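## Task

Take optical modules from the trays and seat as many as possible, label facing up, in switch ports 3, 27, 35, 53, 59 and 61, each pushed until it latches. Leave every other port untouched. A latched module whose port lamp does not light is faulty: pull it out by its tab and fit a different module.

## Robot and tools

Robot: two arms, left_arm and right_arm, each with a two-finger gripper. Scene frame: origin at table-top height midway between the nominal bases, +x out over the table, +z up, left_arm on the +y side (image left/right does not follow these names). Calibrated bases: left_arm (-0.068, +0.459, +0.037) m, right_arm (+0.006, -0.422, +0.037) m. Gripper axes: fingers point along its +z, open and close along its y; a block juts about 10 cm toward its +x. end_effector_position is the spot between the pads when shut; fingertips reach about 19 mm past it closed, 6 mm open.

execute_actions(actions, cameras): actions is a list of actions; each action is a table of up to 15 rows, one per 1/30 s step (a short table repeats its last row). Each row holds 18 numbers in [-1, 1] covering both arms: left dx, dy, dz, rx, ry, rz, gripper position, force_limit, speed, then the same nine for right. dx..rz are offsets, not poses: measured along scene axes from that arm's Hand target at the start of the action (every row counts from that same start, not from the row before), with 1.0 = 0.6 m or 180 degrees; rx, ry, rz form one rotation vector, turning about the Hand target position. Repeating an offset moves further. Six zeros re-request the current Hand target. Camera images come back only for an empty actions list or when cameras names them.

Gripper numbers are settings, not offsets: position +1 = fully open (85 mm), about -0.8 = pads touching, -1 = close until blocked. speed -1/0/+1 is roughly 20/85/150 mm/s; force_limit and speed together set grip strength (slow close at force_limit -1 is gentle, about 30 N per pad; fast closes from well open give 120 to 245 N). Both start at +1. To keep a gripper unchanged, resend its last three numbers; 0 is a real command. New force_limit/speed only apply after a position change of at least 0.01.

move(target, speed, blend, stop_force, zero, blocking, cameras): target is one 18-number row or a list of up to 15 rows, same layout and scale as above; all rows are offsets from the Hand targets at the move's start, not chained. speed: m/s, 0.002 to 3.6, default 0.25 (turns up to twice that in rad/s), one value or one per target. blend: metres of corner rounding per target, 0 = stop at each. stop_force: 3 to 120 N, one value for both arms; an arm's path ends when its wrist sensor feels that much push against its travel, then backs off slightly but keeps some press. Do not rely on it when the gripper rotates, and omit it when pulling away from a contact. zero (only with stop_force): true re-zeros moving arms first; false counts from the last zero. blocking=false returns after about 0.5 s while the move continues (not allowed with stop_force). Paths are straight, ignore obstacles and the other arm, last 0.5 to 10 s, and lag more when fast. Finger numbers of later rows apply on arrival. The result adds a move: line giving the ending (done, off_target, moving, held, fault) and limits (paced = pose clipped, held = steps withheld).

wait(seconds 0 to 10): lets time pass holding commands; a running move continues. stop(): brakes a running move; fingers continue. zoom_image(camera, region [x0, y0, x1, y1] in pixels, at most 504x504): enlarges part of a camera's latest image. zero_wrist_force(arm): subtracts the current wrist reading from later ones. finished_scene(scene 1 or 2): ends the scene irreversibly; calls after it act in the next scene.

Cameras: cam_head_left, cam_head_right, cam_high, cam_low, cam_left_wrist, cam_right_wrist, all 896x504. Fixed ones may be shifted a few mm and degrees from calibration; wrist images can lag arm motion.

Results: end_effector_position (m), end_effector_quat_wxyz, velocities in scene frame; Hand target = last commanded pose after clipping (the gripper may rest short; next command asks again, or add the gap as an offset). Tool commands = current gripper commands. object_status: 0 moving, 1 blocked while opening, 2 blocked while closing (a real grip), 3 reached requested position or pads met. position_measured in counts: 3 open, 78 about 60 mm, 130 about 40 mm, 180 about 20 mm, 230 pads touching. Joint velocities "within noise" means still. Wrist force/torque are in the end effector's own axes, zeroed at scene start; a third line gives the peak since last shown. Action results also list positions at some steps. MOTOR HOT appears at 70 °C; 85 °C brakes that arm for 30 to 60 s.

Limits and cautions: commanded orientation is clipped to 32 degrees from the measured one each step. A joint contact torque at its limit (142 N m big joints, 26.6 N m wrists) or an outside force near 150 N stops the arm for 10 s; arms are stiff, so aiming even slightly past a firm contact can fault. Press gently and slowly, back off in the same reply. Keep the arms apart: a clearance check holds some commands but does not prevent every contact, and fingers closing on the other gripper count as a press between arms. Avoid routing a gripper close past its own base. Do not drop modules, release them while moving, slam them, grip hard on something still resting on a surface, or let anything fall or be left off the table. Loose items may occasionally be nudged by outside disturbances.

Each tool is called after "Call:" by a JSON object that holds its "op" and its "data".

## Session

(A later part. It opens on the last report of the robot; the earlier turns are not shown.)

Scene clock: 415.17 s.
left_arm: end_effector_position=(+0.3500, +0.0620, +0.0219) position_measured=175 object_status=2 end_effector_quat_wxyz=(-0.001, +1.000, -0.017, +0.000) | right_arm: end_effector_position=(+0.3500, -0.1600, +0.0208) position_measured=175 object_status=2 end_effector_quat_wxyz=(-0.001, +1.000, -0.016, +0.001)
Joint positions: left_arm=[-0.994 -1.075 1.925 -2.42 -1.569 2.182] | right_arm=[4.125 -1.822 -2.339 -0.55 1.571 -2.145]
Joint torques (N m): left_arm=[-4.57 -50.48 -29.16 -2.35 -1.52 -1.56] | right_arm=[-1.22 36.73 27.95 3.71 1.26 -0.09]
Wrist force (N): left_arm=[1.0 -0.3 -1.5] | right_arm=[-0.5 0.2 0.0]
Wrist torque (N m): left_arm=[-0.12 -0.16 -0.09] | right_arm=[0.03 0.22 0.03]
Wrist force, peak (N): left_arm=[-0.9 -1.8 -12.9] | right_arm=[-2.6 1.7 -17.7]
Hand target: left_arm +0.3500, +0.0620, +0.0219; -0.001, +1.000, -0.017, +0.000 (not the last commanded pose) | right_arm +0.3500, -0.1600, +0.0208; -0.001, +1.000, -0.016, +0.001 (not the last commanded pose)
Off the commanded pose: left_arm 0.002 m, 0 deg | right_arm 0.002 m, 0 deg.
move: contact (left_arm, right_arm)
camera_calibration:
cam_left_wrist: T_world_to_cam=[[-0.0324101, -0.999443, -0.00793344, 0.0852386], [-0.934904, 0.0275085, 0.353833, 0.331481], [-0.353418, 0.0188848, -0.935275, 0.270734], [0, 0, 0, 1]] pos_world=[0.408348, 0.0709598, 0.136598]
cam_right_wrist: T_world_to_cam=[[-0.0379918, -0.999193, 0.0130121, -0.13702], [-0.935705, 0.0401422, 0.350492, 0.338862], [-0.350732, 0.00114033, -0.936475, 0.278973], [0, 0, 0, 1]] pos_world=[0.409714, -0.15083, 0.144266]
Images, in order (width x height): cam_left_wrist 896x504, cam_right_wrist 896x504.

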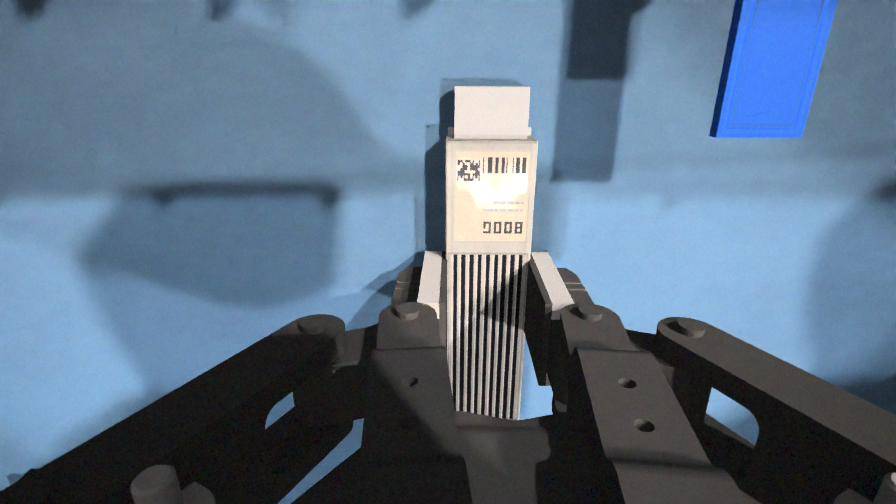

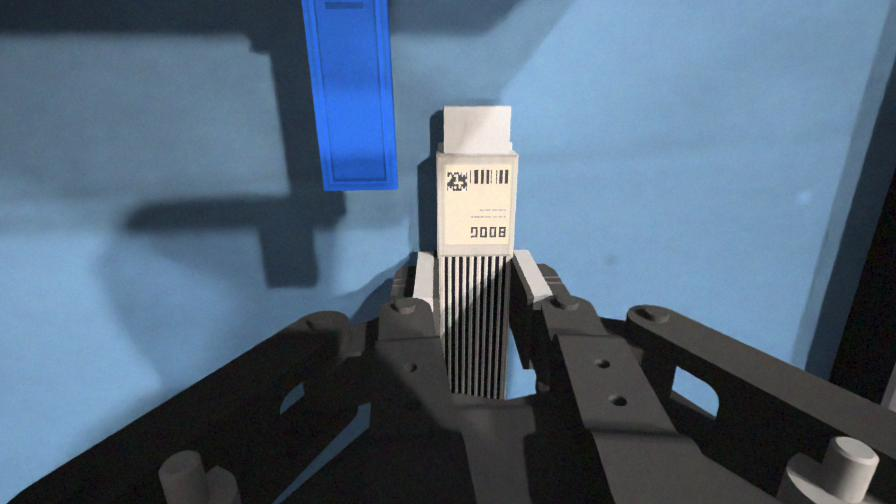

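Call:
{"op": "move", "data": {"target": [[0,0,0,0,0,0,-0.11,-0.7,-0.5,0,0,0,0,0,0,-0.11,-0.7,-0.5],[0,0,0.09,0,0,0,-0.11,-0.7,-0.5,0,0,0.09,0,0,0,-0.11,-0.7,-0.5],[-0.0893,0.003,0.0552,-0.0111,-0.3332,0,-0.11,-0.7,-0.5,-0.0883,0.003,0.057,-0.0111,-0.3332,0,-0.11,-0.7,-0.5],[-0.0893,0.003,-0.0023,-0.0111,-0.3332,0,-0.11,-0.7,-0.5,-0.0883,0.003,-0.0005,-0.0111,-0.3332,0,-0.11,-0.7,-0.5],[-0.0893,0.003,-0.0023,-0.0111,-0.3332,0,-1,0.3,-1,-0.0883,0.003,-0.0005,-0.0111,-0.3332,0,-1,0.3,-1],[-0.0893,0.003,0.0535,-0.0111,-0.3332,0,-1,0.3,-1,-0.0883,0.003,0.1215,-0.0111,-0.3332,0,-1,0.3,-1],[0.0105,0.0013,0.0535,-0.0111,-0.3332,0,-1,0.3,-1,-0.0057,0.0048,0.1215,-0.0111,-0.3332,0,-1,0.3,-1]], "speed": [0.1, 0.12, 0.4, 0.05, 0.1, 0.15, 0.12], "blend": [0,0.01,0,0,0,0.005,0], "cameras": ["cam_left_wrist","cam_right_wrist"]}}

Scene clock: 436.53 s.
left_arm: end_effector_position=(+0.3563, +0.0627, +0.0540) position_measured=181 object_status=2 end_effector_quat_wxyz=(+0.008, +0.866, -0.014, +0.500) | right_arm: end_effector_position=(+0.3466, -0.1571, +0.0937) position_measured=181 object_status=2 end_effector_quat_wxyz=(+0.008, +0.866, -0.014, +0.500)
Joint positions: left_arm=[-1.403 -0.915 2.322 -3.311 -0.557 1.959] | right_arm=[4.789 -1.746 -2.729 -0.39 0.529 -1.394]
Joint torques (N m): left_arm=[5.09 -47.61 6.09 -3.29 3.23 1.1] | right_arm=[3.09 24.7 3.44 3.7 -0.51 -0.57]
Wrist force (N): left_arm=[-3.6 0.4 0.3] | right_arm=[-0.4 1.7 -0.2]
Wrist torque (N m): left_arm=[0.14 0.14 0.00] | right_arm=[0.38 -0.36 -0.09]
Wrist force, peak (N): left_arm=[3.0 -0.2 -4.6] | right_arm=[100.2 30.2 -65.9]
Hand target: left_arm +0.3563, +0.0628, +0.0540; +0.008, +0.866, -0.014, +0.500 | right_arm +0.3466, -0.1571, +0.0937; +0.008, +0.866, -0.014, +0.500
Off the commanded pose: left_arm 0.000 m, 0 deg | right_arm 0.000 m, 0 deg.
move: done
camera_calibration:
cam_left_wrist: T_world_to_cam=[[-0.0260473, -0.999656, -0.00318545, 0.083896], [-0.773676, 0.0221768, -0.633194, 0.322254], [0.633046, -0.0140285, -0.773987, -0.0552461], [0, 0, 0, 1]] pos_world=[0.286479, 0.0759455, 0.161557]
cam_right_wrist: T_world_to_cam=[[-0.0468823, -0.998897, 0.00264207, -0.131177], [-0.770941, 0.0345012, -0.635971, 0.344388], [0.635179, -0.0318526, -0.771708, -0.0162391], [0, 0, 0, 1]] pos_world=[0.269668, -0.143432, 0.206836]
Images, in order (width x height): cam_left_wrist 896x504, cam_right_wrist 896x504.

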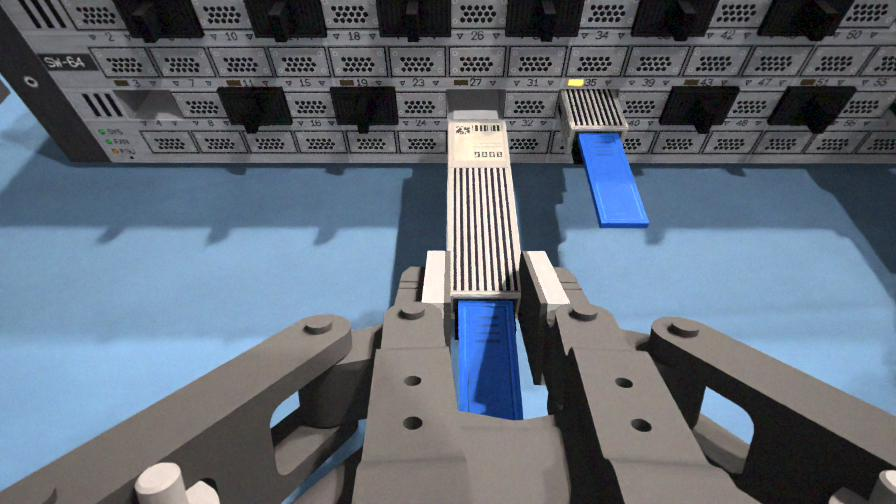

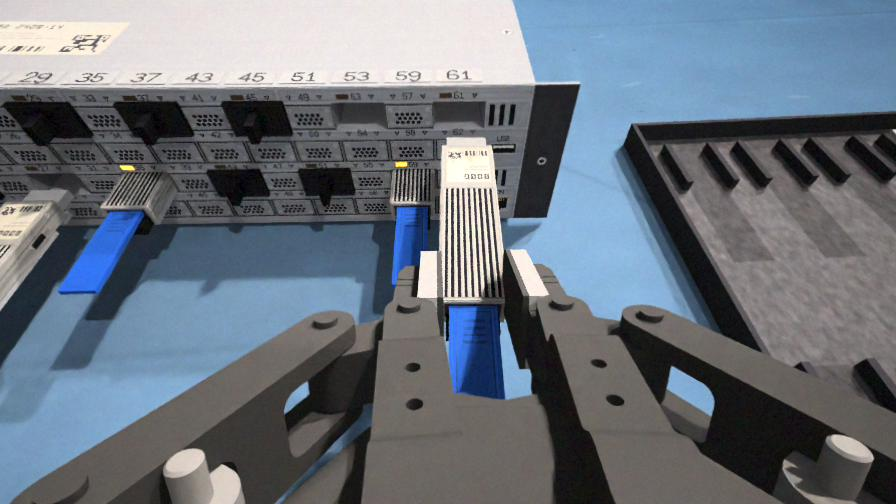

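Call:
{"op": "zoom_image", "data": {"camera": "cam_right_wrist", "region": [380, 80, 560, 340]}}

Call:
{"op": "zoom_image", "data": {"camera": "cam_left_wrist", "region": [380, 70, 560, 330]}}

Scaled by 1.938 from the camera's 896x504 image, which has a finer 1280x720 frame.

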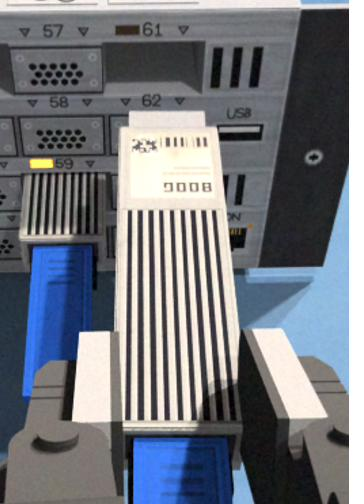

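Scaled by 1.938 from the camera's 896x504 image, which has a finer 1280x720 frame.

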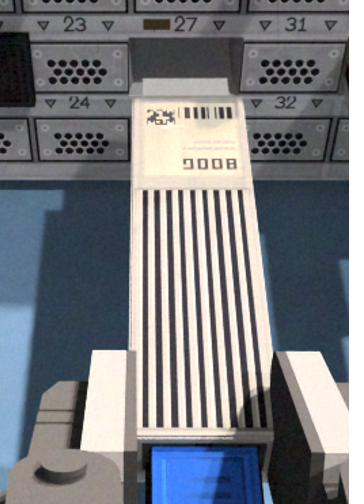

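Call:
{"op": "move", "data": {"target": [[0.0333,-0.0011,0,0,0,0,-1,0.3,-1,-0.0193,-0.0048,0,0,0,0,-1,0.3,-1],[0.0333,-0.0011,0,0,0,0,-1,0.3,-1,-0.0193,-0.0048,-0.0962,0,0,0,-1,0.3,-1],[0.0333,-0.0011,0,0,0,0,-1,0.3,-1,-0.0193,-0.0048,-0.1245,0,0,0,-1,0.3,-1]], "speed": [0.05, 0.07, 0.006], "stop_force": 4.5, "cameras": ["cam_left_wrist","cam_right_wrist","cam_high","cam_head_right"]}}

Call:
{"op": "zoom_image", "data": {"camera": "cam_high", "region": [240, 220, 460, 400]}}

Call:
{"op": "zoom_image", "data": {"camera": "cam_left_wrist", "region": [400, 90, 560, 190]}}

Scene clock: 482.23 s.
left_arm: end_effector_position=(+0.3763, +0.0621, +0.0540) position_measured=181 object_status=2 end_effector_quat_wxyz=(+0.008, +0.866, -0.014, +0.500) | right_arm: end_effector_position=(+0.3350, -0.1599, +0.0234) position_measured=181 object_status=2 end_effector_quat_wxyz=(+0.008, +0.866, -0.014, +0.500)
Joint positions: left_arm=[-1.356 -0.889 2.285 -3.368 -0.573 2.039] | right_arm=[4.834 -2.126 -2.751 -0.063 0.538 -1.307]
Joint torques (N m): left_arm=[-6.3 -48.32 6.04 -1.76 3.13 1.13] | right_arm=[8.59 33.74 -10.43 2.17 -0.24 0.93]
Wrist force (N): left_arm=[-3.7 0.4 0.3] | right_arm=[1.3 1.4 -0.5]
Wrist torque (N m): left_arm=[0.16 0.17 0.05] | right_arm=[0.29 -0.30 0.01]
Wrist force, peak (N): left_arm=[-4.3 0.4 -0.2] | right_arm=[9.3 2.0 -6.3]
Hand target: left_arm +0.3763, +0.0621, +0.0540; +0.008, +0.866, -0.014, +0.500 | right_arm +0.3350, -0.1600, +0.0234; +0.008, +0.866, -0.014, +0.500 (not the last commanded pose)
Off the commanded pose: left_arm 0.000 m, 0 deg | right_arm 0.004 m, 0 deg.
move: contact (right_arm)
camera_calibration:
cam_left_wrist: T_world_to_cam=[[-0.0260471, -0.999656, -0.00318626, 0.0838175], [-0.773635, 0.0221763, -0.633243, 0.3378], [0.633095, -0.0140291, -0.773947, -0.0678596], [0, 0, 0, 1]] pos_world=[0.306479, 0.0753455, 0.161656]
cam_right_wrist: T_world_to_cam=[[-0.0469731, -0.998893, 0.00243811, -0.134281], [-0.770933, 0.0347009, -0.63597, 0.290924], [0.635181, -0.0317531, -0.77171, -0.0631199], [0, 0, 0, 1]] pos_world=[0.258068, -0.146232, 0.136636]
Images, in order (width x height): cam_head_right 896x504, cam_high 896x504, cam_left_wrist 896x504, cam_right_wrist 896x504.

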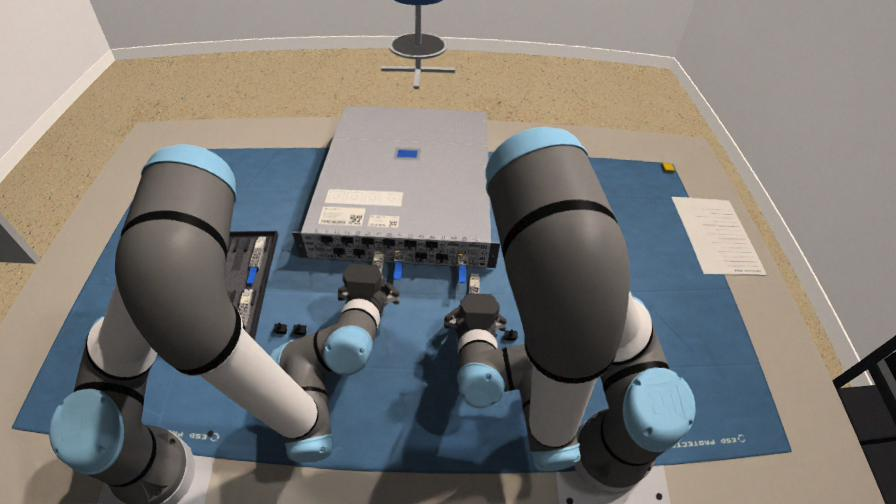

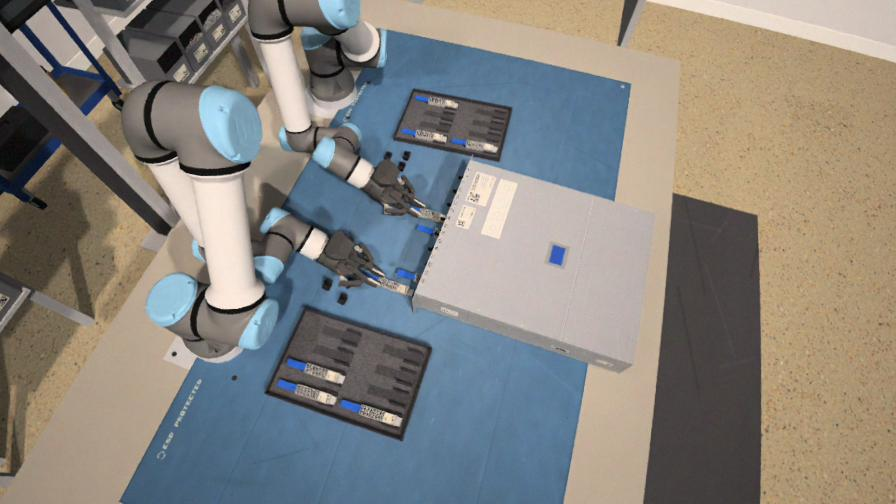

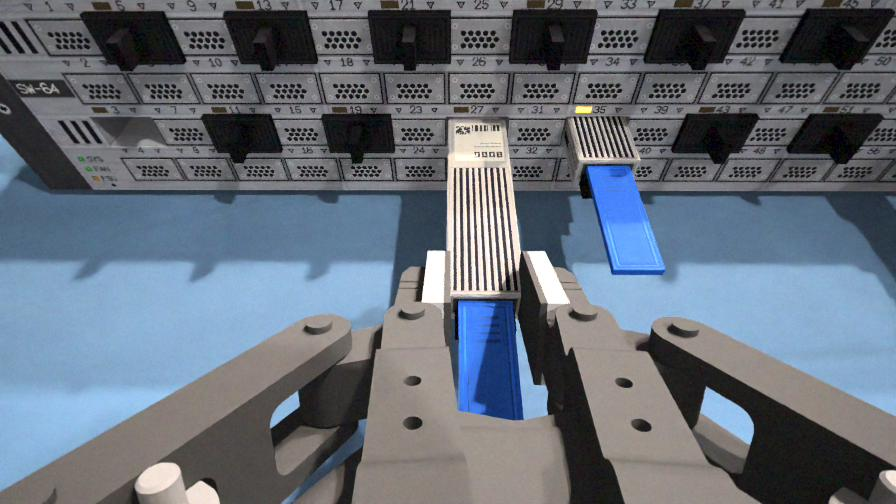

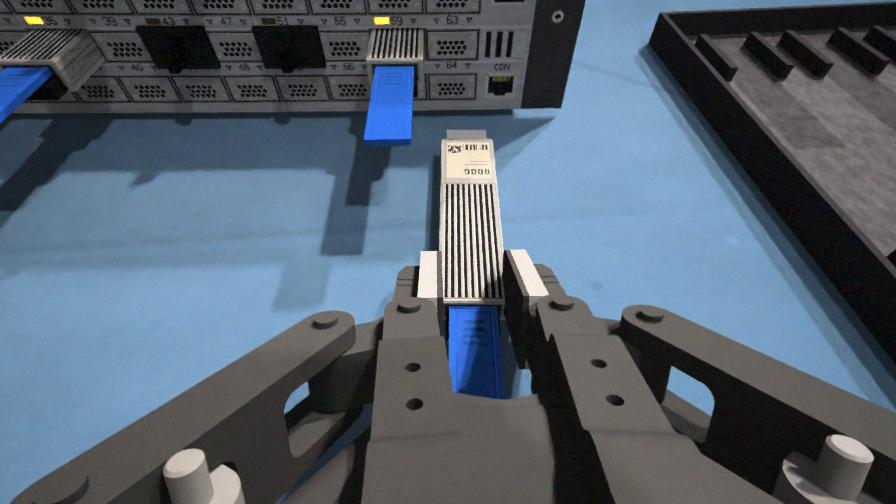

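Scaled by 2.291 from the camera's 896x504 image, which has a finer 1280x720 frame.

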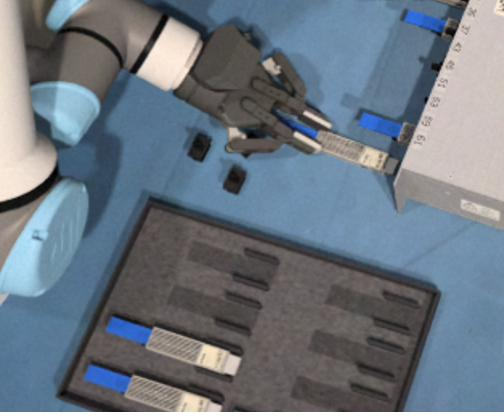

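Scaled by 3.150 from the camera's 896x504 image, which has a finer 1280x720 frame.

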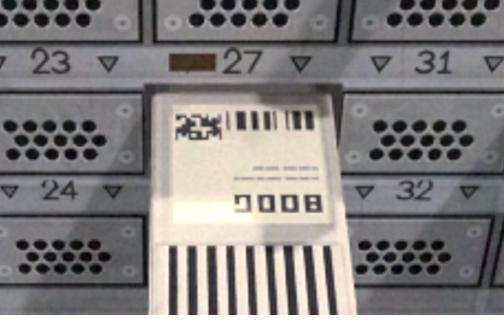

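Call:
{"op": "move", "data": {"target": [0.0167,-0.0005,0,0,0,0,-1,0.3,-1,0,0,0,0,0,0,-0.15,-0.7,-0.8], "speed": 0.012, "stop_force": 5, "cameras": ["cam_right_wrist"]}}

Call:
{"op": "zoom_image", "data": {"camera": "cam_right_wrist", "region": [380, 110, 560, 340]}}

Scene clock: 495.53 s.
left_arm: end_effector_position=(+0.3863, +0.0618, +0.0540) position_measured=181 object_status=2 end_effector_quat_wxyz=(+0.008, +0.866, -0.014, +0.500) | right_arm: end_effector_position=(+0.3350, -0.1600, +0.0234) position_measured=148 object_status=3 end_effector_quat_wxyz=(+0.008, +0.866, -0.014, +0.500)
Joint positions: left_arm=[-1.334 -0.876 2.265 -3.393 -0.582 2.077] | right_arm=[4.834 -2.126 -2.751 -0.063 0.538 -1.307]
Joint torques (N m): left_arm=[-6.36 -49.16 5.49 -1.55 2.95 -1.75] | right_arm=[8.51 32.22 -9.91 3.6 -0.11 1.09]
Wrist force (N): left_arm=[-3.7 0.2 0.2] | right_arm=[0.1 1.7 -0.3]
Wrist torque (N m): left_arm=[0.13 0.20 0.02] | right_arm=[0.38 -0.27 0.01]
Wrist force, peak (N): left_arm=[-4.0 0.1 0.4] | right_arm=[1.4 1.9 -0.6]
Hand target: left_arm +0.3863, +0.0618, +0.0540; +0.008, +0.866, -0.014, +0.500 | right_arm +0.3350, -0.1600, +0.0234; +0.008, +0.866, -0.014, +0.500
Off the commanded pose: left_arm 0.000 m, 0 deg | right_arm 0.000 m, 0 deg.
move: done
camera_calibration:
cam_right_wrist: T_world_to_cam=[[-0.046896, -0.998897, 0.0025015, -0.13431], [-0.770938, 0.0346012, -0.635969, 0.290911], [0.635181, -0.0317529, -0.77171, -0.0631198], [0, 0, 0, 1]] pos_world=[0.258068, -0.146232, 0.136636]
Images, in order (width x height): cam_right_wrist 896x504.

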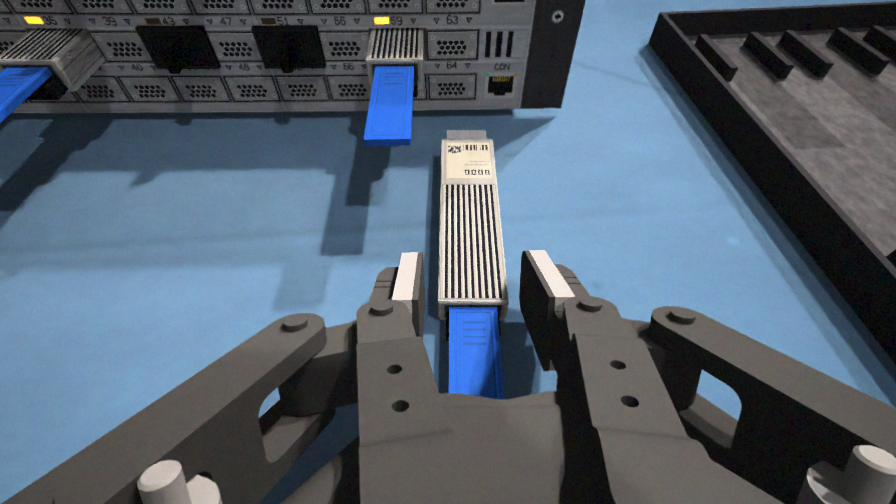

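Scaled by 2.191 from the camera's 896x504 image, which has a finer 1280x720 frame.

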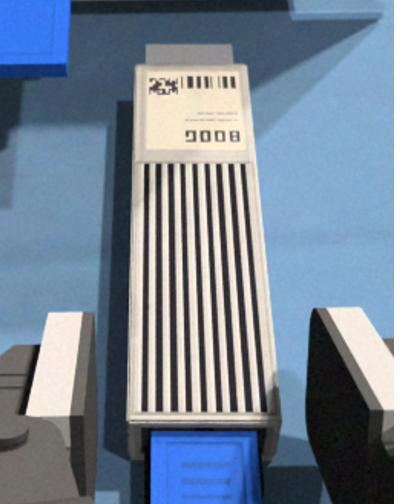

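Call:
{"op": "move", "data": {"target": [0.0667,-0.0021,0,0,0,0,-1,0.3,-1,0,0,0,0,0,0,-1,0.3,-1], "speed": 0.04, "stop_force": 22, "cameras": []}}

Call:
{"op": "move", "data": {"target": [0.03,-0.0009,0,0,0,0,-1,0.3,-1,0.0033,0.0025,0.122,0,0,0,-1,0.3,-1], "speed": 0.125, "stop_force": 72, "cameras": ["cam_left_wrist","cam_right_wrist"]}}

Scene clock: 505.70 s.
left_arm: end_effector_position=(+0.4263, +0.0606, +0.0540) position_measured=181 object_status=2 end_effector_quat_wxyz=(+0.008, +0.866, -0.014, +0.500) | right_arm: end_effector_position=(+0.3350, -0.1600, +0.0234) position_measured=181 object_status=2 end_effector_quat_wxyz=(+0.008, +0.866, -0.014, +0.500)
Joint positions: left_arm=[-1.248 -0.831 2.183 -3.465 -0.623 2.21] | right_arm=[4.834 -2.126 -2.751 -0.063 0.538 -1.307]
Joint torques (N m): left_arm=[-7.43 -52.46 5.01 -1.99 2.88 -0.99] | right_arm=[8.33 29.59 -5.46 2.44 0 0.95]
Wrist force (N): left_arm=[-3.6 0.1 4.6] | right_arm=[6.9 1.4 -5.2]
Wrist torque (N m): left_arm=[0.06 0.20 0.07] | right_arm=[0.30 -0.35 0.01]
Wrist force, peak (N): left_arm=[-9.3 0.0 -7.7] | right_arm=[7.3 1.9 -5.4]
Hand target: left_arm +0.4263, +0.0606, +0.0540; +0.008, +0.866, -0.014, +0.500 | right_arm +0.3350, -0.1600, +0.0234; +0.008, +0.866, -0.014, +0.500
Off the commanded pose: left_arm 0.000 m, 0 deg | right_arm 0.000 m, 0 deg.
move: done
No camera images: "cameras" was empty.

Scene clock: 507.40 s.
left_arm: end_effector_position=(+0.4443, +0.0600, +0.0540) position_measured=181 object_status=2 end_effector_quat_wxyz=(+0.008, +0.866, -0.014, +0.500) | right_arm: end_effector_position=(+0.3369, -0.1585, +0.0966) position_measured=181 object_status=2 end_effector_quat_wxyz=(+0.008, +0.866, -0.014, +0.500)
Joint positions: left_arm=[-1.212 -0.812 2.144 -3.486 -0.642 2.262] | right_arm=[4.826 -1.688 -2.735 -0.504 0.536 -1.322]
Joint torques (N m): left_arm=[11.91 -53.1 -3.63 -2.63 7.24 -1.78] | right_arm=[3.45 25.88 -0.49 0.83 -3.95 -1.35]
Wrist force (N): left_arm=[-29.1 0.8 -45.3] | right_arm=[-0.5 1.6 0.1]
Wrist torque (N m): left_arm=[0.08 0.30 0.04] | right_arm=[0.36 -0.37 -0.06]
Wrist force, peak (N): left_arm=[-32.7 -3.3 -59.4] | right_arm=[6.5 1.9 -4.6]
Hand target: left_arm +0.4443, +0.0600, +0.0540; +0.008, +0.866, -0.014, +0.500 | right_arm +0.3369, -0.1585, +0.0966; +0.008, +0.866, -0.014, +0.500
Off the commanded pose: left_arm 0.000 m, 0 deg | right_arm 0.000 m, 0 deg.
move: done
camera_calibration:
cam_left_wrist: T_world_to_cam=[[-0.0260471, -0.999656, -0.00318626, 0.0834895], [-0.773635, 0.0221763, -0.633243, 0.390453], [0.633095, -0.0140291, -0.773947, -0.11094], [0, 0, 0, 1]] pos_world=[0.374479, 0.0732455, 0.161656]
cam_right_wrist: T_world_to_cam=[[-0.0468917, -0.998897, 0.00250501, -0.132903], [-0.770939, 0.0345957, -0.635969, 0.338953], [0.635181, -0.0317529, -0.77171, -0.0078533], [0, 0, 0, 1]] pos_world=[0.260068, -0.144732, 0.209836]
Images, in order (width x height): cam_left_wrist 896x504, cam_right_wrist 896x504.

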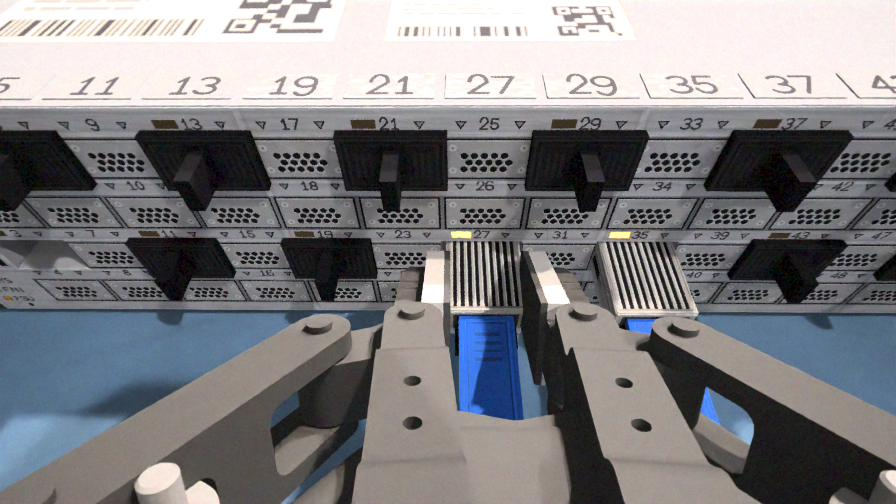

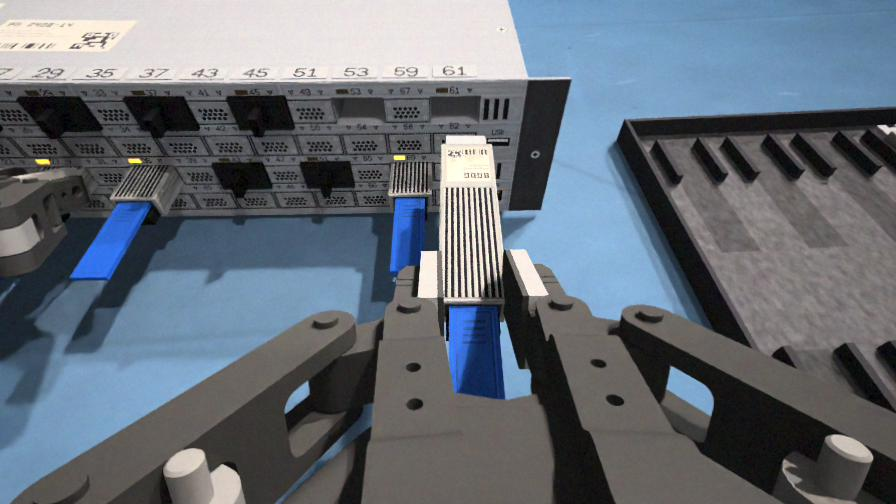

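Call:
{"op": "move", "data": {"target": [[-0.0013,0,0,0,0,0,-1,0.3,-1,0.0085,-0.0033,0,0,0,0,-1,0.3,-1],[-0.0013,0,0,0,0,0,-0.15,-0.7,-0.5,0.0085,-0.0033,0,0,0,0,-1,0.3,-1],[-0.1023,0.0034,0.0583,0,0,0,-0.15,-0.7,-0.5,0.0085,-0.0033,-0.0777,0,0,0,-1,0.3,-1],[-0.2072,0.0667,0.1267,0.0111,0.3332,0,-0.15,-0.7,-0.5,0.0085,-0.0033,-0.1043,0,0,0,-1,0.3,-1],[-0.2372,0.7608,0.0767,-0.0014,0.3336,0.0216,-0.205,-0.7,-0.5,0.0085,-0.0033,-0.1043,0,0,0,-1,0.3,-1]], "speed": [0.015, 0.01, 0.12, 0.4, 0.4], "blend": [0,0,0,0.02,0], "cameras": ["cam_left_wrist","cam_right_wrist"]}}

Scene clock: 525.63 s.
left_arm: end_effector_position=(+0.3020, +0.5165, +0.1001) position_measured=155 object_status=3 end_effector_quat_wxyz=(-0.001, +1.000, +0.021, +0.000) | right_arm: end_effector_position=(+0.3420, -0.1604, +0.0340) position_measured=181 object_status=2 end_effector_quat_wxyz=(+0.008, +0.866, -0.014, +0.500)
Joint positions: left_arm=[-0.211 -1.66 2.406 -2.316 -1.569 2.89] | right_arm=[4.807 -2.086 -2.749 -0.06 0.532 -1.359]
Joint torques (N m): left_arm=[7.3 -27.72 -6.5 -1.29 1.36 1.2] | right_arm=[-6.89 33.61 -9.21 1.01 -4.16 1.14]
Wrist force (N): left_arm=[0.6 0.1 0.6] | right_arm=[-0.5 1.9 0.2]
Wrist torque (N m): left_arm=[0.04 -0.14 -0.07] | right_arm=[0.41 -0.35 0.00]
Wrist force, peak (N): left_arm=[-29.2 0.7 -45.4] | right_arm=[-1.3 1.7 0.6]
Hand target: left_arm +0.3020, +0.5165, +0.1001; -0.001, +1.000, +0.021, +0.000 | right_arm +0.3420, -0.1605, +0.0340; +0.008, +0.866, -0.014, +0.500
Off the commanded pose: left_arm 0.000 m, 0 deg | right_arm 0.000 m, 0 deg.
move: done
camera_calibration:
cam_left_wrist: T_world_to_cam=[[0.042433, -0.999069, -0.00778754, 0.515788], [-0.934181, -0.0424385, 0.354268, 0.28239], [-0.354268, -0.00775769, -0.935112, 0.332284], [0, 0, 0, 1]] pos_world=[0.359635, 0.529869, 0.214698]
cam_right_wrist: T_world_to_cam=[[-0.046896, -0.998897, 0.0025015, -0.134503], [-0.770938, 0.0346012, -0.635969, 0.303143], [0.635181, -0.0317529, -0.77171, -0.0594653], [0, 0, 0, 1]] pos_world=[0.265168, -0.146732, 0.147236]
Images, in order (width x height): cam_left_wrist 896x504, cam_right_wrist 896x504.

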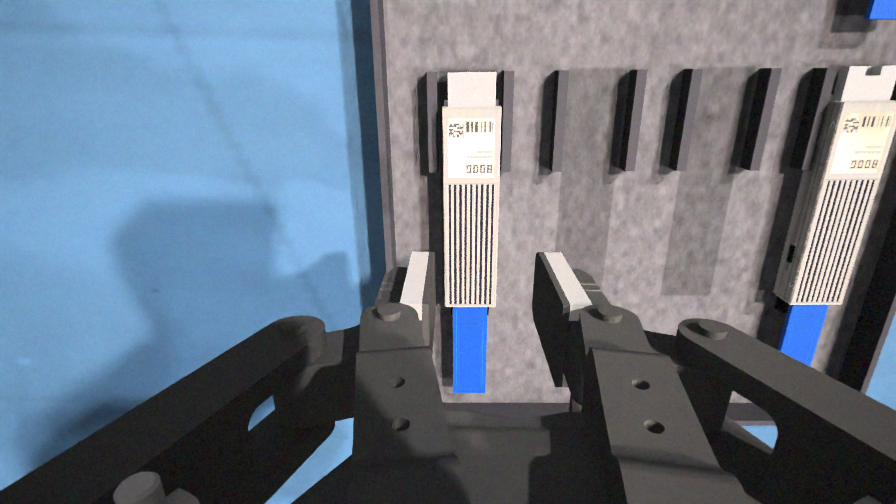

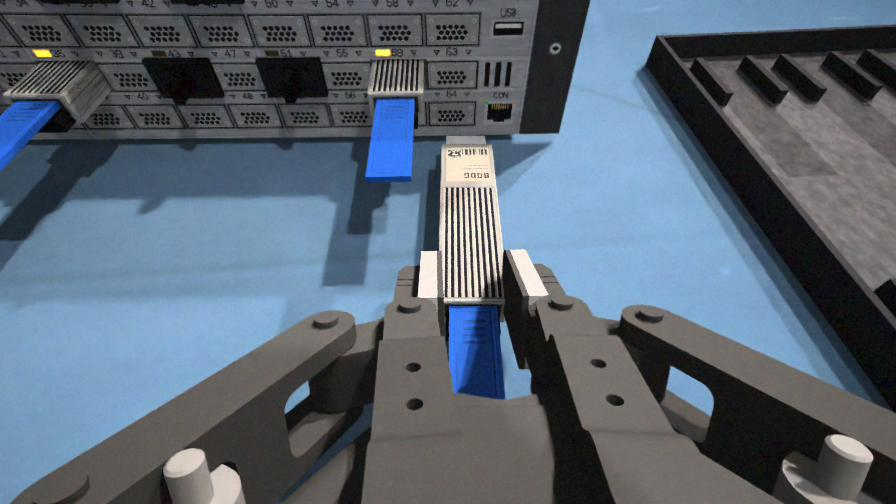

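Call:
{"op": "move", "data": {"target": [[0.0015,0.003,-0.111,0,0,0,-0.25,-0.7,-0.5,0,0,-0.0067,0,0,0,-1,0.3,-1],[0.0015,0.003,-0.1277,0,0,0,-0.25,-0.7,-0.5,0,0,-0.0258,0,0,0,-1,0.3,-1]], "speed": [0.07, 0.006], "stop_force": 4, "cameras": ["cam_left_wrist","cam_right_wrist"]}}

Scene clock: 536.37 s.
left_arm: end_effector_position=(+0.3029, +0.5183, +0.0250) position_measured=160 object_status=3 end_effector_quat_wxyz=(-0.001, +1.000, +0.021, +0.000) | right_arm: end_effector_position=(+0.3420, -0.1605, +0.0235) position_measured=181 object_status=2 end_effector_quat_wxyz=(+0.008, +0.866, -0.014, +0.500)
Joint positions: left_arm=[-0.206 -1.442 2.487 -2.615 -1.569 2.896] | right_arm=[4.807 -2.15 -2.745 0 0.532 -1.359]
Joint torques (N m): left_arm=[-3.81 -31.93 -25.91 -1.8 -0.23 -1.59] | right_arm=[4.26 34.18 -12.12 3.48 -1.15 1.27]
Wrist force (N): left_arm=[0.9 -0.4 -1.9] | right_arm=[1.0 1.3 -0.7]
Wrist torque (N m): left_arm=[-0.04 -0.09 -0.11] | right_arm=[0.35 -0.33 0.01]
Wrist force, peak (N): left_arm=[-4.8 -1.7 -18.4] | right_arm=[9.3 2.2 -5.8]
Hand target: left_arm +0.3029, +0.5183, +0.0251; -0.001, +1.000, +0.021, +0.000 (not the last commanded pose) | right_arm +0.3420, -0.1605, +0.0235; +0.008, +0.866, -0.014, +0.500 (not the last commanded pose)
Off the commanded pose: left_arm 0.002 m, 0 deg | right_arm 0.005 m, 0 deg.
move: contact (left_arm, right_arm); path passed 1 of 2 targets
camera_calibration:
cam_left_wrist: T_world_to_cam=[[0.042433, -0.999069, -0.00778754, 0.516963], [-0.934181, -0.0424385, 0.354268, 0.309913], [-0.354268, -0.00775769, -0.935112, 0.26239], [0, 0, 0, 1]] pos_world=[0.360535, 0.531669, 0.139598]
cam_right_wrist: T_world_to_cam=[[-0.0469593, -0.998893, 0.00257867, -0.13447], [-0.770936, 0.034601, -0.635972, 0.296465], [0.635179, -0.0318528, -0.771708, -0.0675828], [0, 0, 0, 1]] pos_world=[0.265168, -0.146731, 0.136736]
Images, in order (width x height): cam_left_wrist 896x504, cam_right_wrist 896x504.

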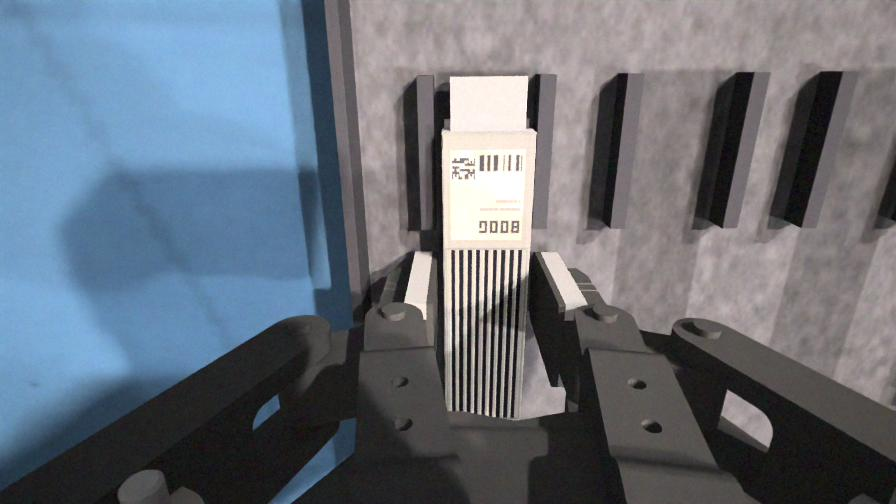

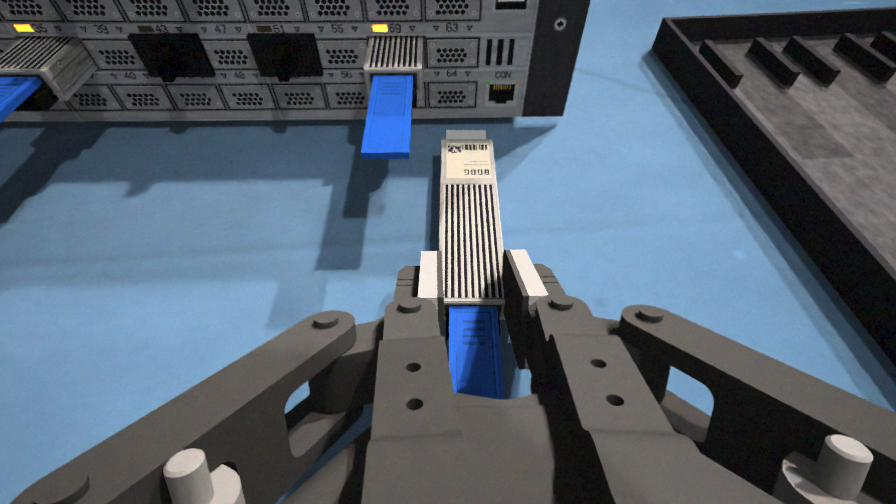

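Call:
{"op": "move", "data": {"target": [[0,0,0.0042,0,0,0,-0.25,-0.7,-0.5,0,0,0,0,0,0,-0.11,-0.7,-0.5],[0,0,0.0042,0,0,0,-1,-0.6,-1,0,0,-0.005,0,0,0,-0.11,-0.7,-0.5],[0,0,0.1248,0,0,0,-1,-0.6,-1,0,0,-0.005,0,0,0,-1,0.3,-1],[0.0785,-0.6388,0.1248,0,0,-0.0239,-1,-0.6,-1,-0.0117,0,0.117,0,0,0,-1,0.3,-1],[0.0785,-0.6388,0.0132,0,0,-0.0239,-1,-0.6,-1,0.0077,0.0078,0.117,0,0,0,-1,0.3,-1]], "speed": [0.1, 0.05, 0.15, 0.35, 0.12], "blend": [0,0,0,0.005,0], "cameras": ["cam_right_wrist"]}}

Call:
{"op": "zoom_image", "data": {"camera": "cam_right_wrist", "region": [380, 80, 560, 340]}}

Scene clock: 558.87 s.
left_arm: end_effector_position=(+0.3500, +0.1351, +0.0329) position_measured=175 object_status=2 end_effector_quat_wxyz=(-0.001, +1.000, -0.017, +0.000) | right_arm: end_effector_position=(+0.3467, -0.1558, +0.0937) position_measured=180 object_status=2 end_effector_quat_wxyz=(+0.008, +0.866, -0.014, +0.501)
Joint positions: left_arm=[-0.915 -1.179 2.06 -2.45 -1.57 2.261] | right_arm=[4.788 -1.749 -2.726 -0.39 0.529 -1.395]
Joint torques (N m): left_arm=[-3.75 -42.44 -29.93 -3.18 -1.54 -1.58] | right_arm=[10.55 27.16 -2.31 1.28 -1.29 1.46]
Wrist force (N): left_arm=[0.3 -0.4 1.3] | right_arm=[-0.5 1.5 -0.5]
Wrist torque (N m): left_arm=[-0.04 -0.06 -0.09] | right_arm=[0.35 -0.34 -0.05]
Wrist force, peak (N): left_arm=[-4.0 -1.2 -11.3] | right_arm=[7.0 1.3 -5.3]
Hand target: left_arm +0.3500, +0.1350, +0.0330; -0.001, +1.000, -0.017, +0.000 | right_arm +0.3467, -0.1558, +0.0937; +0.008, +0.866, -0.014, +0.500
Off the commanded pose: left_arm 0.000 m, 0 deg | right_arm 0.000 m, 0 deg.
move: done
camera_calibration:
cam_right_wrist: T_world_to_cam=[[-0.0470332, -0.99889, 0.00251219, -0.129701], [-0.770842, 0.0346957, -0.636081, 0.344581], [0.635288, -0.0318534, -0.771618, -0.016293], [0, 0, 0, 1]] pos_world=[0.269868, -0.142031, 0.206935]
Images, in order (width x height): cam_right_wrist 896x504.

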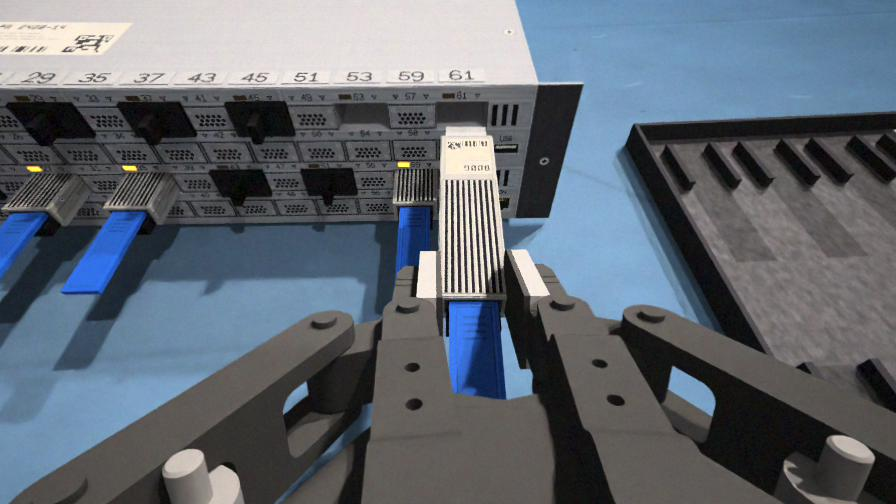

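Scaled by 1.938 from the camera's 896x504 image, which has a finer 1280x720 frame.

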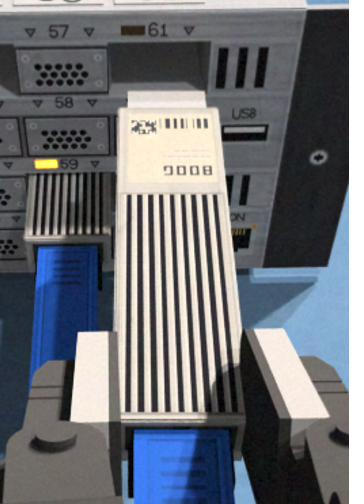

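Call:
{"op": "move", "data": {"target": [[0,0,-0.0033,0,0,0,-1,-0.6,-1,0.0333,-0.0011,0,0,0,0,-1,0.3,-1],[0,0,-0.0217,0,0,0,-1,-0.6,-1,0.0333,-0.0011,0,0,0,0,-1,0.3,-1]], "speed": [0.05, 0.007], "stop_force": 4.5, "cameras": ["cam_left_wrist","cam_right_wrist"]}}

Call:
{"op": "zoom_image", "data": {"camera": "cam_right_wrist", "region": [390, 70, 550, 170]}}

Scene clock: 566.97 s.
left_arm: end_effector_position=(+0.3500, +0.1350, +0.0219) position_measured=175 object_status=2 end_effector_quat_wxyz=(-0.001, +1.000, -0.017, +0.000) | right_arm: end_effector_position=(+0.3666, -0.1564, +0.0937) position_measured=180 object_status=2 end_effector_quat_wxyz=(+0.008, +0.866, -0.014, +0.500)
Joint positions: left_arm=[-0.915 -1.156 2.066 -2.48 -1.57 2.261] | right_arm=[4.714 -1.828 -2.712 -0.197 0.523 -1.542]
Joint torques (N m): left_arm=[1.76 -45.77 -27.83 -2.02 -1.58 -1.63] | right_arm=[10.63 29.71 -2.74 4.14 0.06 -1.16]
Wrist force (N): left_arm=[0.8 0.1 -2.2] | right_arm=[-0.2 1.6 0.0]
Wrist torque (N m): left_arm=[-0.06 -0.13 -0.09] | right_arm=[0.37 -0.43 -0.13]
Wrist force, peak (N): left_arm=[-1.8 -1.7 -15.1] | right_arm=[-0.9 2.3 -0.8]
Hand target: left_arm +0.3500, +0.1350, +0.0219; -0.001, +1.000, -0.017, +0.000 (not the last commanded pose) | right_arm +0.3666, -0.1564, +0.0937; +0.008, +0.866, -0.014, +0.500
Off the commanded pose: left_arm 0.002 m, 0 deg | right_arm 0.000 m, 0 deg.
move: contact (left_arm)
camera_calibration:
cam_left_wrist: T_world_to_cam=[[-0.0326, -0.999438, -0.00784491, 0.158265], [-0.934719, 0.027708, 0.354306, 0.329433], [-0.35389, 0.0188832, -0.935097, 0.269466], [0, 0, 0, 1]] pos_world=[0.408448, 0.14396, 0.136498]
cam_right_wrist: T_world_to_cam=[[-0.0469731, -0.998893, 0.00243811, -0.129467], [-0.770933, 0.0347009, -0.63597, 0.35995], [0.635181, -0.0317531, -0.77171, -0.0288928], [0, 0, 0, 1]] pos_world=[0.289768, -0.142732, 0.206936]
Images, in order (width x height): cam_left_wrist 896x504, cam_right_wrist 896x504.

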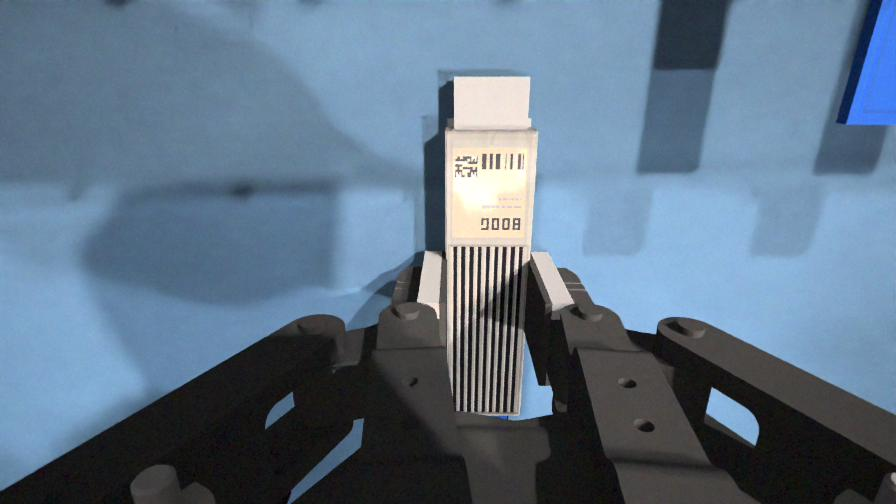

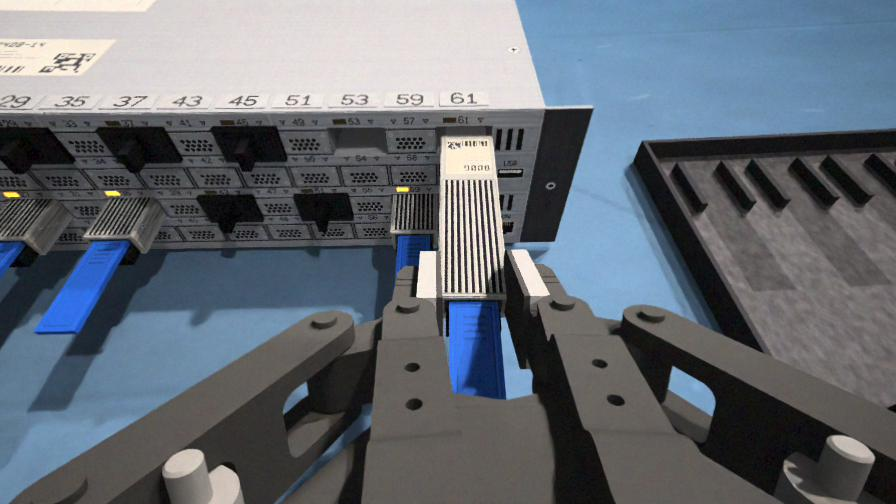

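Scaled by 3.150 from the camera's 896x504 image, which has a finer 1280x720 frame.

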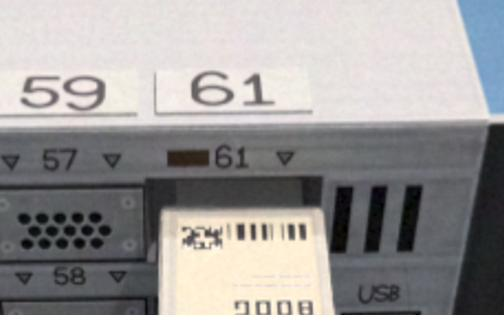

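Call:
{"op": "zoom_image", "data": {"camera": "cam_right_wrist", "region": [380, 80, 560, 340]}}

Scaled by 1.938 from the camera's 896x504 image, which has a finer 1280x720 frame.

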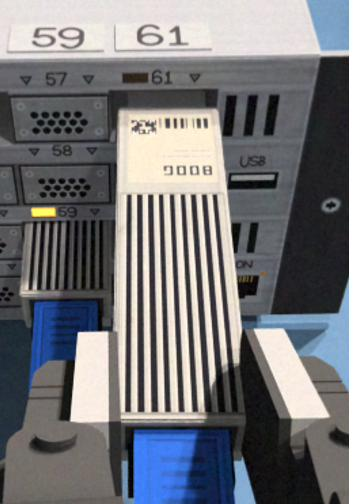

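Call:
{"op": "move", "data": {"target": [[0,0,0,0,0,0,-0.11,-0.7,-0.5,0,0.0018,0.0013,0,0,0,-1,0.3,-1],[0,0,0,0,0,0,-0.11,-0.7,-0.5,0.0167,0.0013,0.0013,0,0,0,-1,0.3,-1]], "speed": [0.01, 0.012], "stop_force": 5, "cameras": ["cam_right_wrist"]}}

Call:
{"op": "zoom_image", "data": {"camera": "cam_right_wrist", "region": [390, 70, 550, 170]}}

Scene clock: 592.30 s.
left_arm: end_effector_position=(+0.3500, +0.1350, +0.0219) position_measured=143 object_status=3 end_effector_quat_wxyz=(-0.001, +1.000, -0.017, +0.000) | right_arm: end_effector_position=(+0.3767, -0.1557, +0.0945) position_measured=180 object_status=2 end_effector_quat_wxyz=(+0.008, +0.866, -0.014, +0.500)
Joint positions: left_arm=[-0.915 -1.156 2.066 -2.48 -1.57 2.261] | right_arm=[4.678 -1.863 -2.699 -0.113 0.523 -1.614]
Joint torques (N m): left_arm=[1.45 -46.01 -27.87 -4.26 -1.53 -1.6] | right_arm=[10.04 30.85 -4.01 1.23 0.11 1.51]
Wrist force (N): left_arm=[0.4 -0.3 0.4] | right_arm=[0.3 1.4 0.0]
Wrist torque (N m): left_arm=[-0.04 -0.08 -0.09] | right_arm=[0.33 -0.39 -0.05]
Wrist force, peak (N): left_arm=[0.5 -0.2 -2.3] | right_arm=[0.1 1.9 0.2]
Hand target: left_arm +0.3500, +0.1350, +0.0219; -0.001, +1.000, -0.017, +0.000 | right_arm +0.3767, -0.1557, +0.0945; +0.008, +0.866, -0.014, +0.500
Off the commanded pose: left_arm 0.000 m, 0 deg | right_arm 0.000 m, 0 deg.
move: done
camera_calibration:
cam_right_wrist: T_world_to_cam=[[-0.0469731, -0.998893, 0.00243811, -0.1282], [-0.770933, 0.0347009, -0.63597, 0.36814], [0.635181, -0.0317531, -0.77171, -0.0346019], [0, 0, 0, 1]] pos_world=[0.299768, -0.141932, 0.207736]
Images, in order (width x height): cam_right_wrist 896x504.

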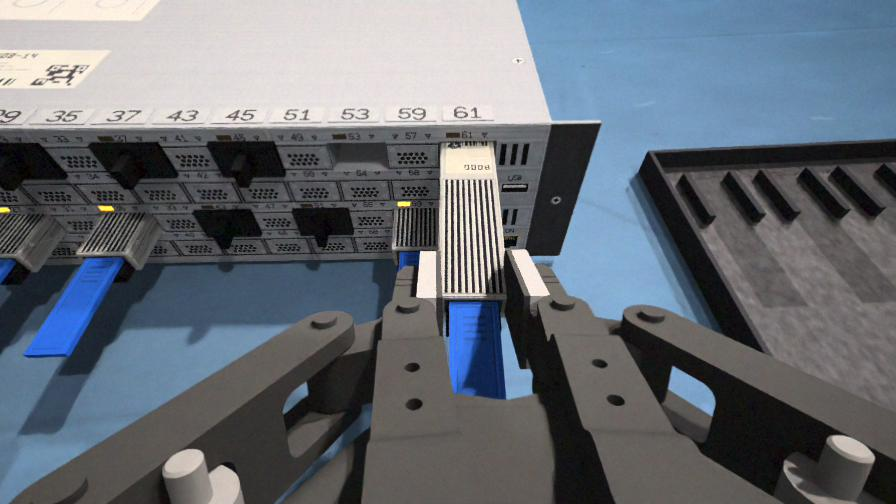

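Scaled by 3.150 from the camera's 896x504 image, which has a finer 1280x720 frame.

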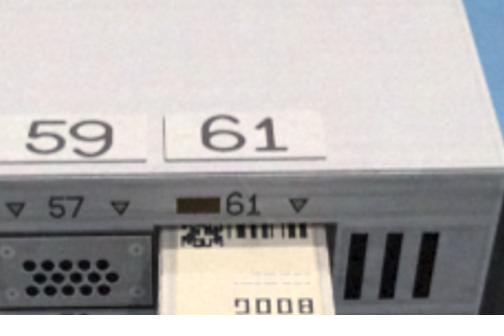

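Call:
{"op": "move", "data": {"target": [[0,0,0.09,0,0,0,-0.11,-0.7,-0.5,0.0667,-0.0021,0,0,0,0,-1,0.3,-1],[-0.0857,0.0028,0.0552,-0.0111,-0.3332,0,-0.11,-0.7,-0.5,0.0667,-0.0021,0,0,0,0,-1,0.3,-1]], "speed": [0.054, 0.35], "stop_force": 22, "cameras": ["cam_left_wrist"]}}

Scene clock: 599.00 s.
left_arm: end_effector_position=(+0.2986, +0.1367, +0.0551) position_measured=143 object_status=3 end_effector_quat_wxyz=(+0.008, +0.866, -0.014, +0.500) | right_arm: end_effector_position=(+0.4159, -0.1570, +0.0945) position_measured=180 object_status=2 end_effector_quat_wxyz=(+0.008, +0.866, -0.014, +0.500)
Joint positions: left_arm=[-1.538 -1.031 2.596 -3.249 -0.527 1.703] | right_arm=[4.544 -1.991 -2.638 0.178 0.543 -1.874]
Joint torques (N m): left_arm=[-6.42 -13.2 -15.58 -4.98 3.05 -1.77] | right_arm=[18.97 36.69 1.48 5.33 3.14 -1.3]
Wrist force (N): left_arm=[-3.0 0.5 0.1] | right_arm=[8.7 13.6 15.7]
Wrist torque (N m): left_arm=[0.14 0.21 -0.07] | right_arm=[0.02 -0.34 -0.06]
Wrist force, peak (N): left_arm=[-4.4 0.7 -0.1] | right_arm=[-12.6 20.4 -19.2]
Hand target: left_arm +0.2986, +0.1367, +0.0550; +0.008, +0.866, -0.014, +0.500 | right_arm +0.4159, -0.1570, +0.0945; +0.008, +0.866, -0.014, +0.500 (not the last commanded pose)
Off the commanded pose: left_arm 0.000 m, 0 deg | right_arm 0.001 m, 0 deg.
move: contact (right_arm)
camera_calibration:
cam_left_wrist: T_world_to_cam=[[-0.0262032, -0.999651, -0.00329987, 0.156425], [-0.773947, 0.022376, -0.632855, 0.276645], [0.632708, -0.0140289, -0.774264, -0.0167069], [0, 0, 0, 1]] pos_world=[0.228778, 0.149946, 0.162657]
Images, in order (width x height): cam_left_wrist 896x504.

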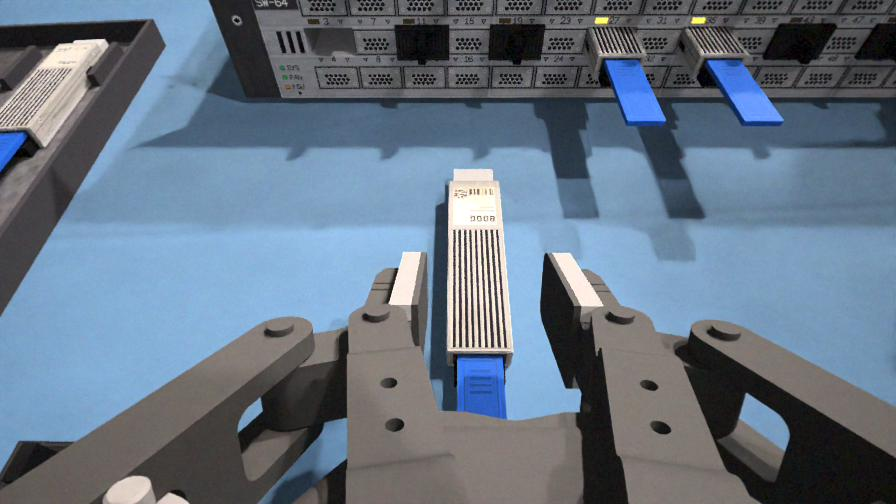

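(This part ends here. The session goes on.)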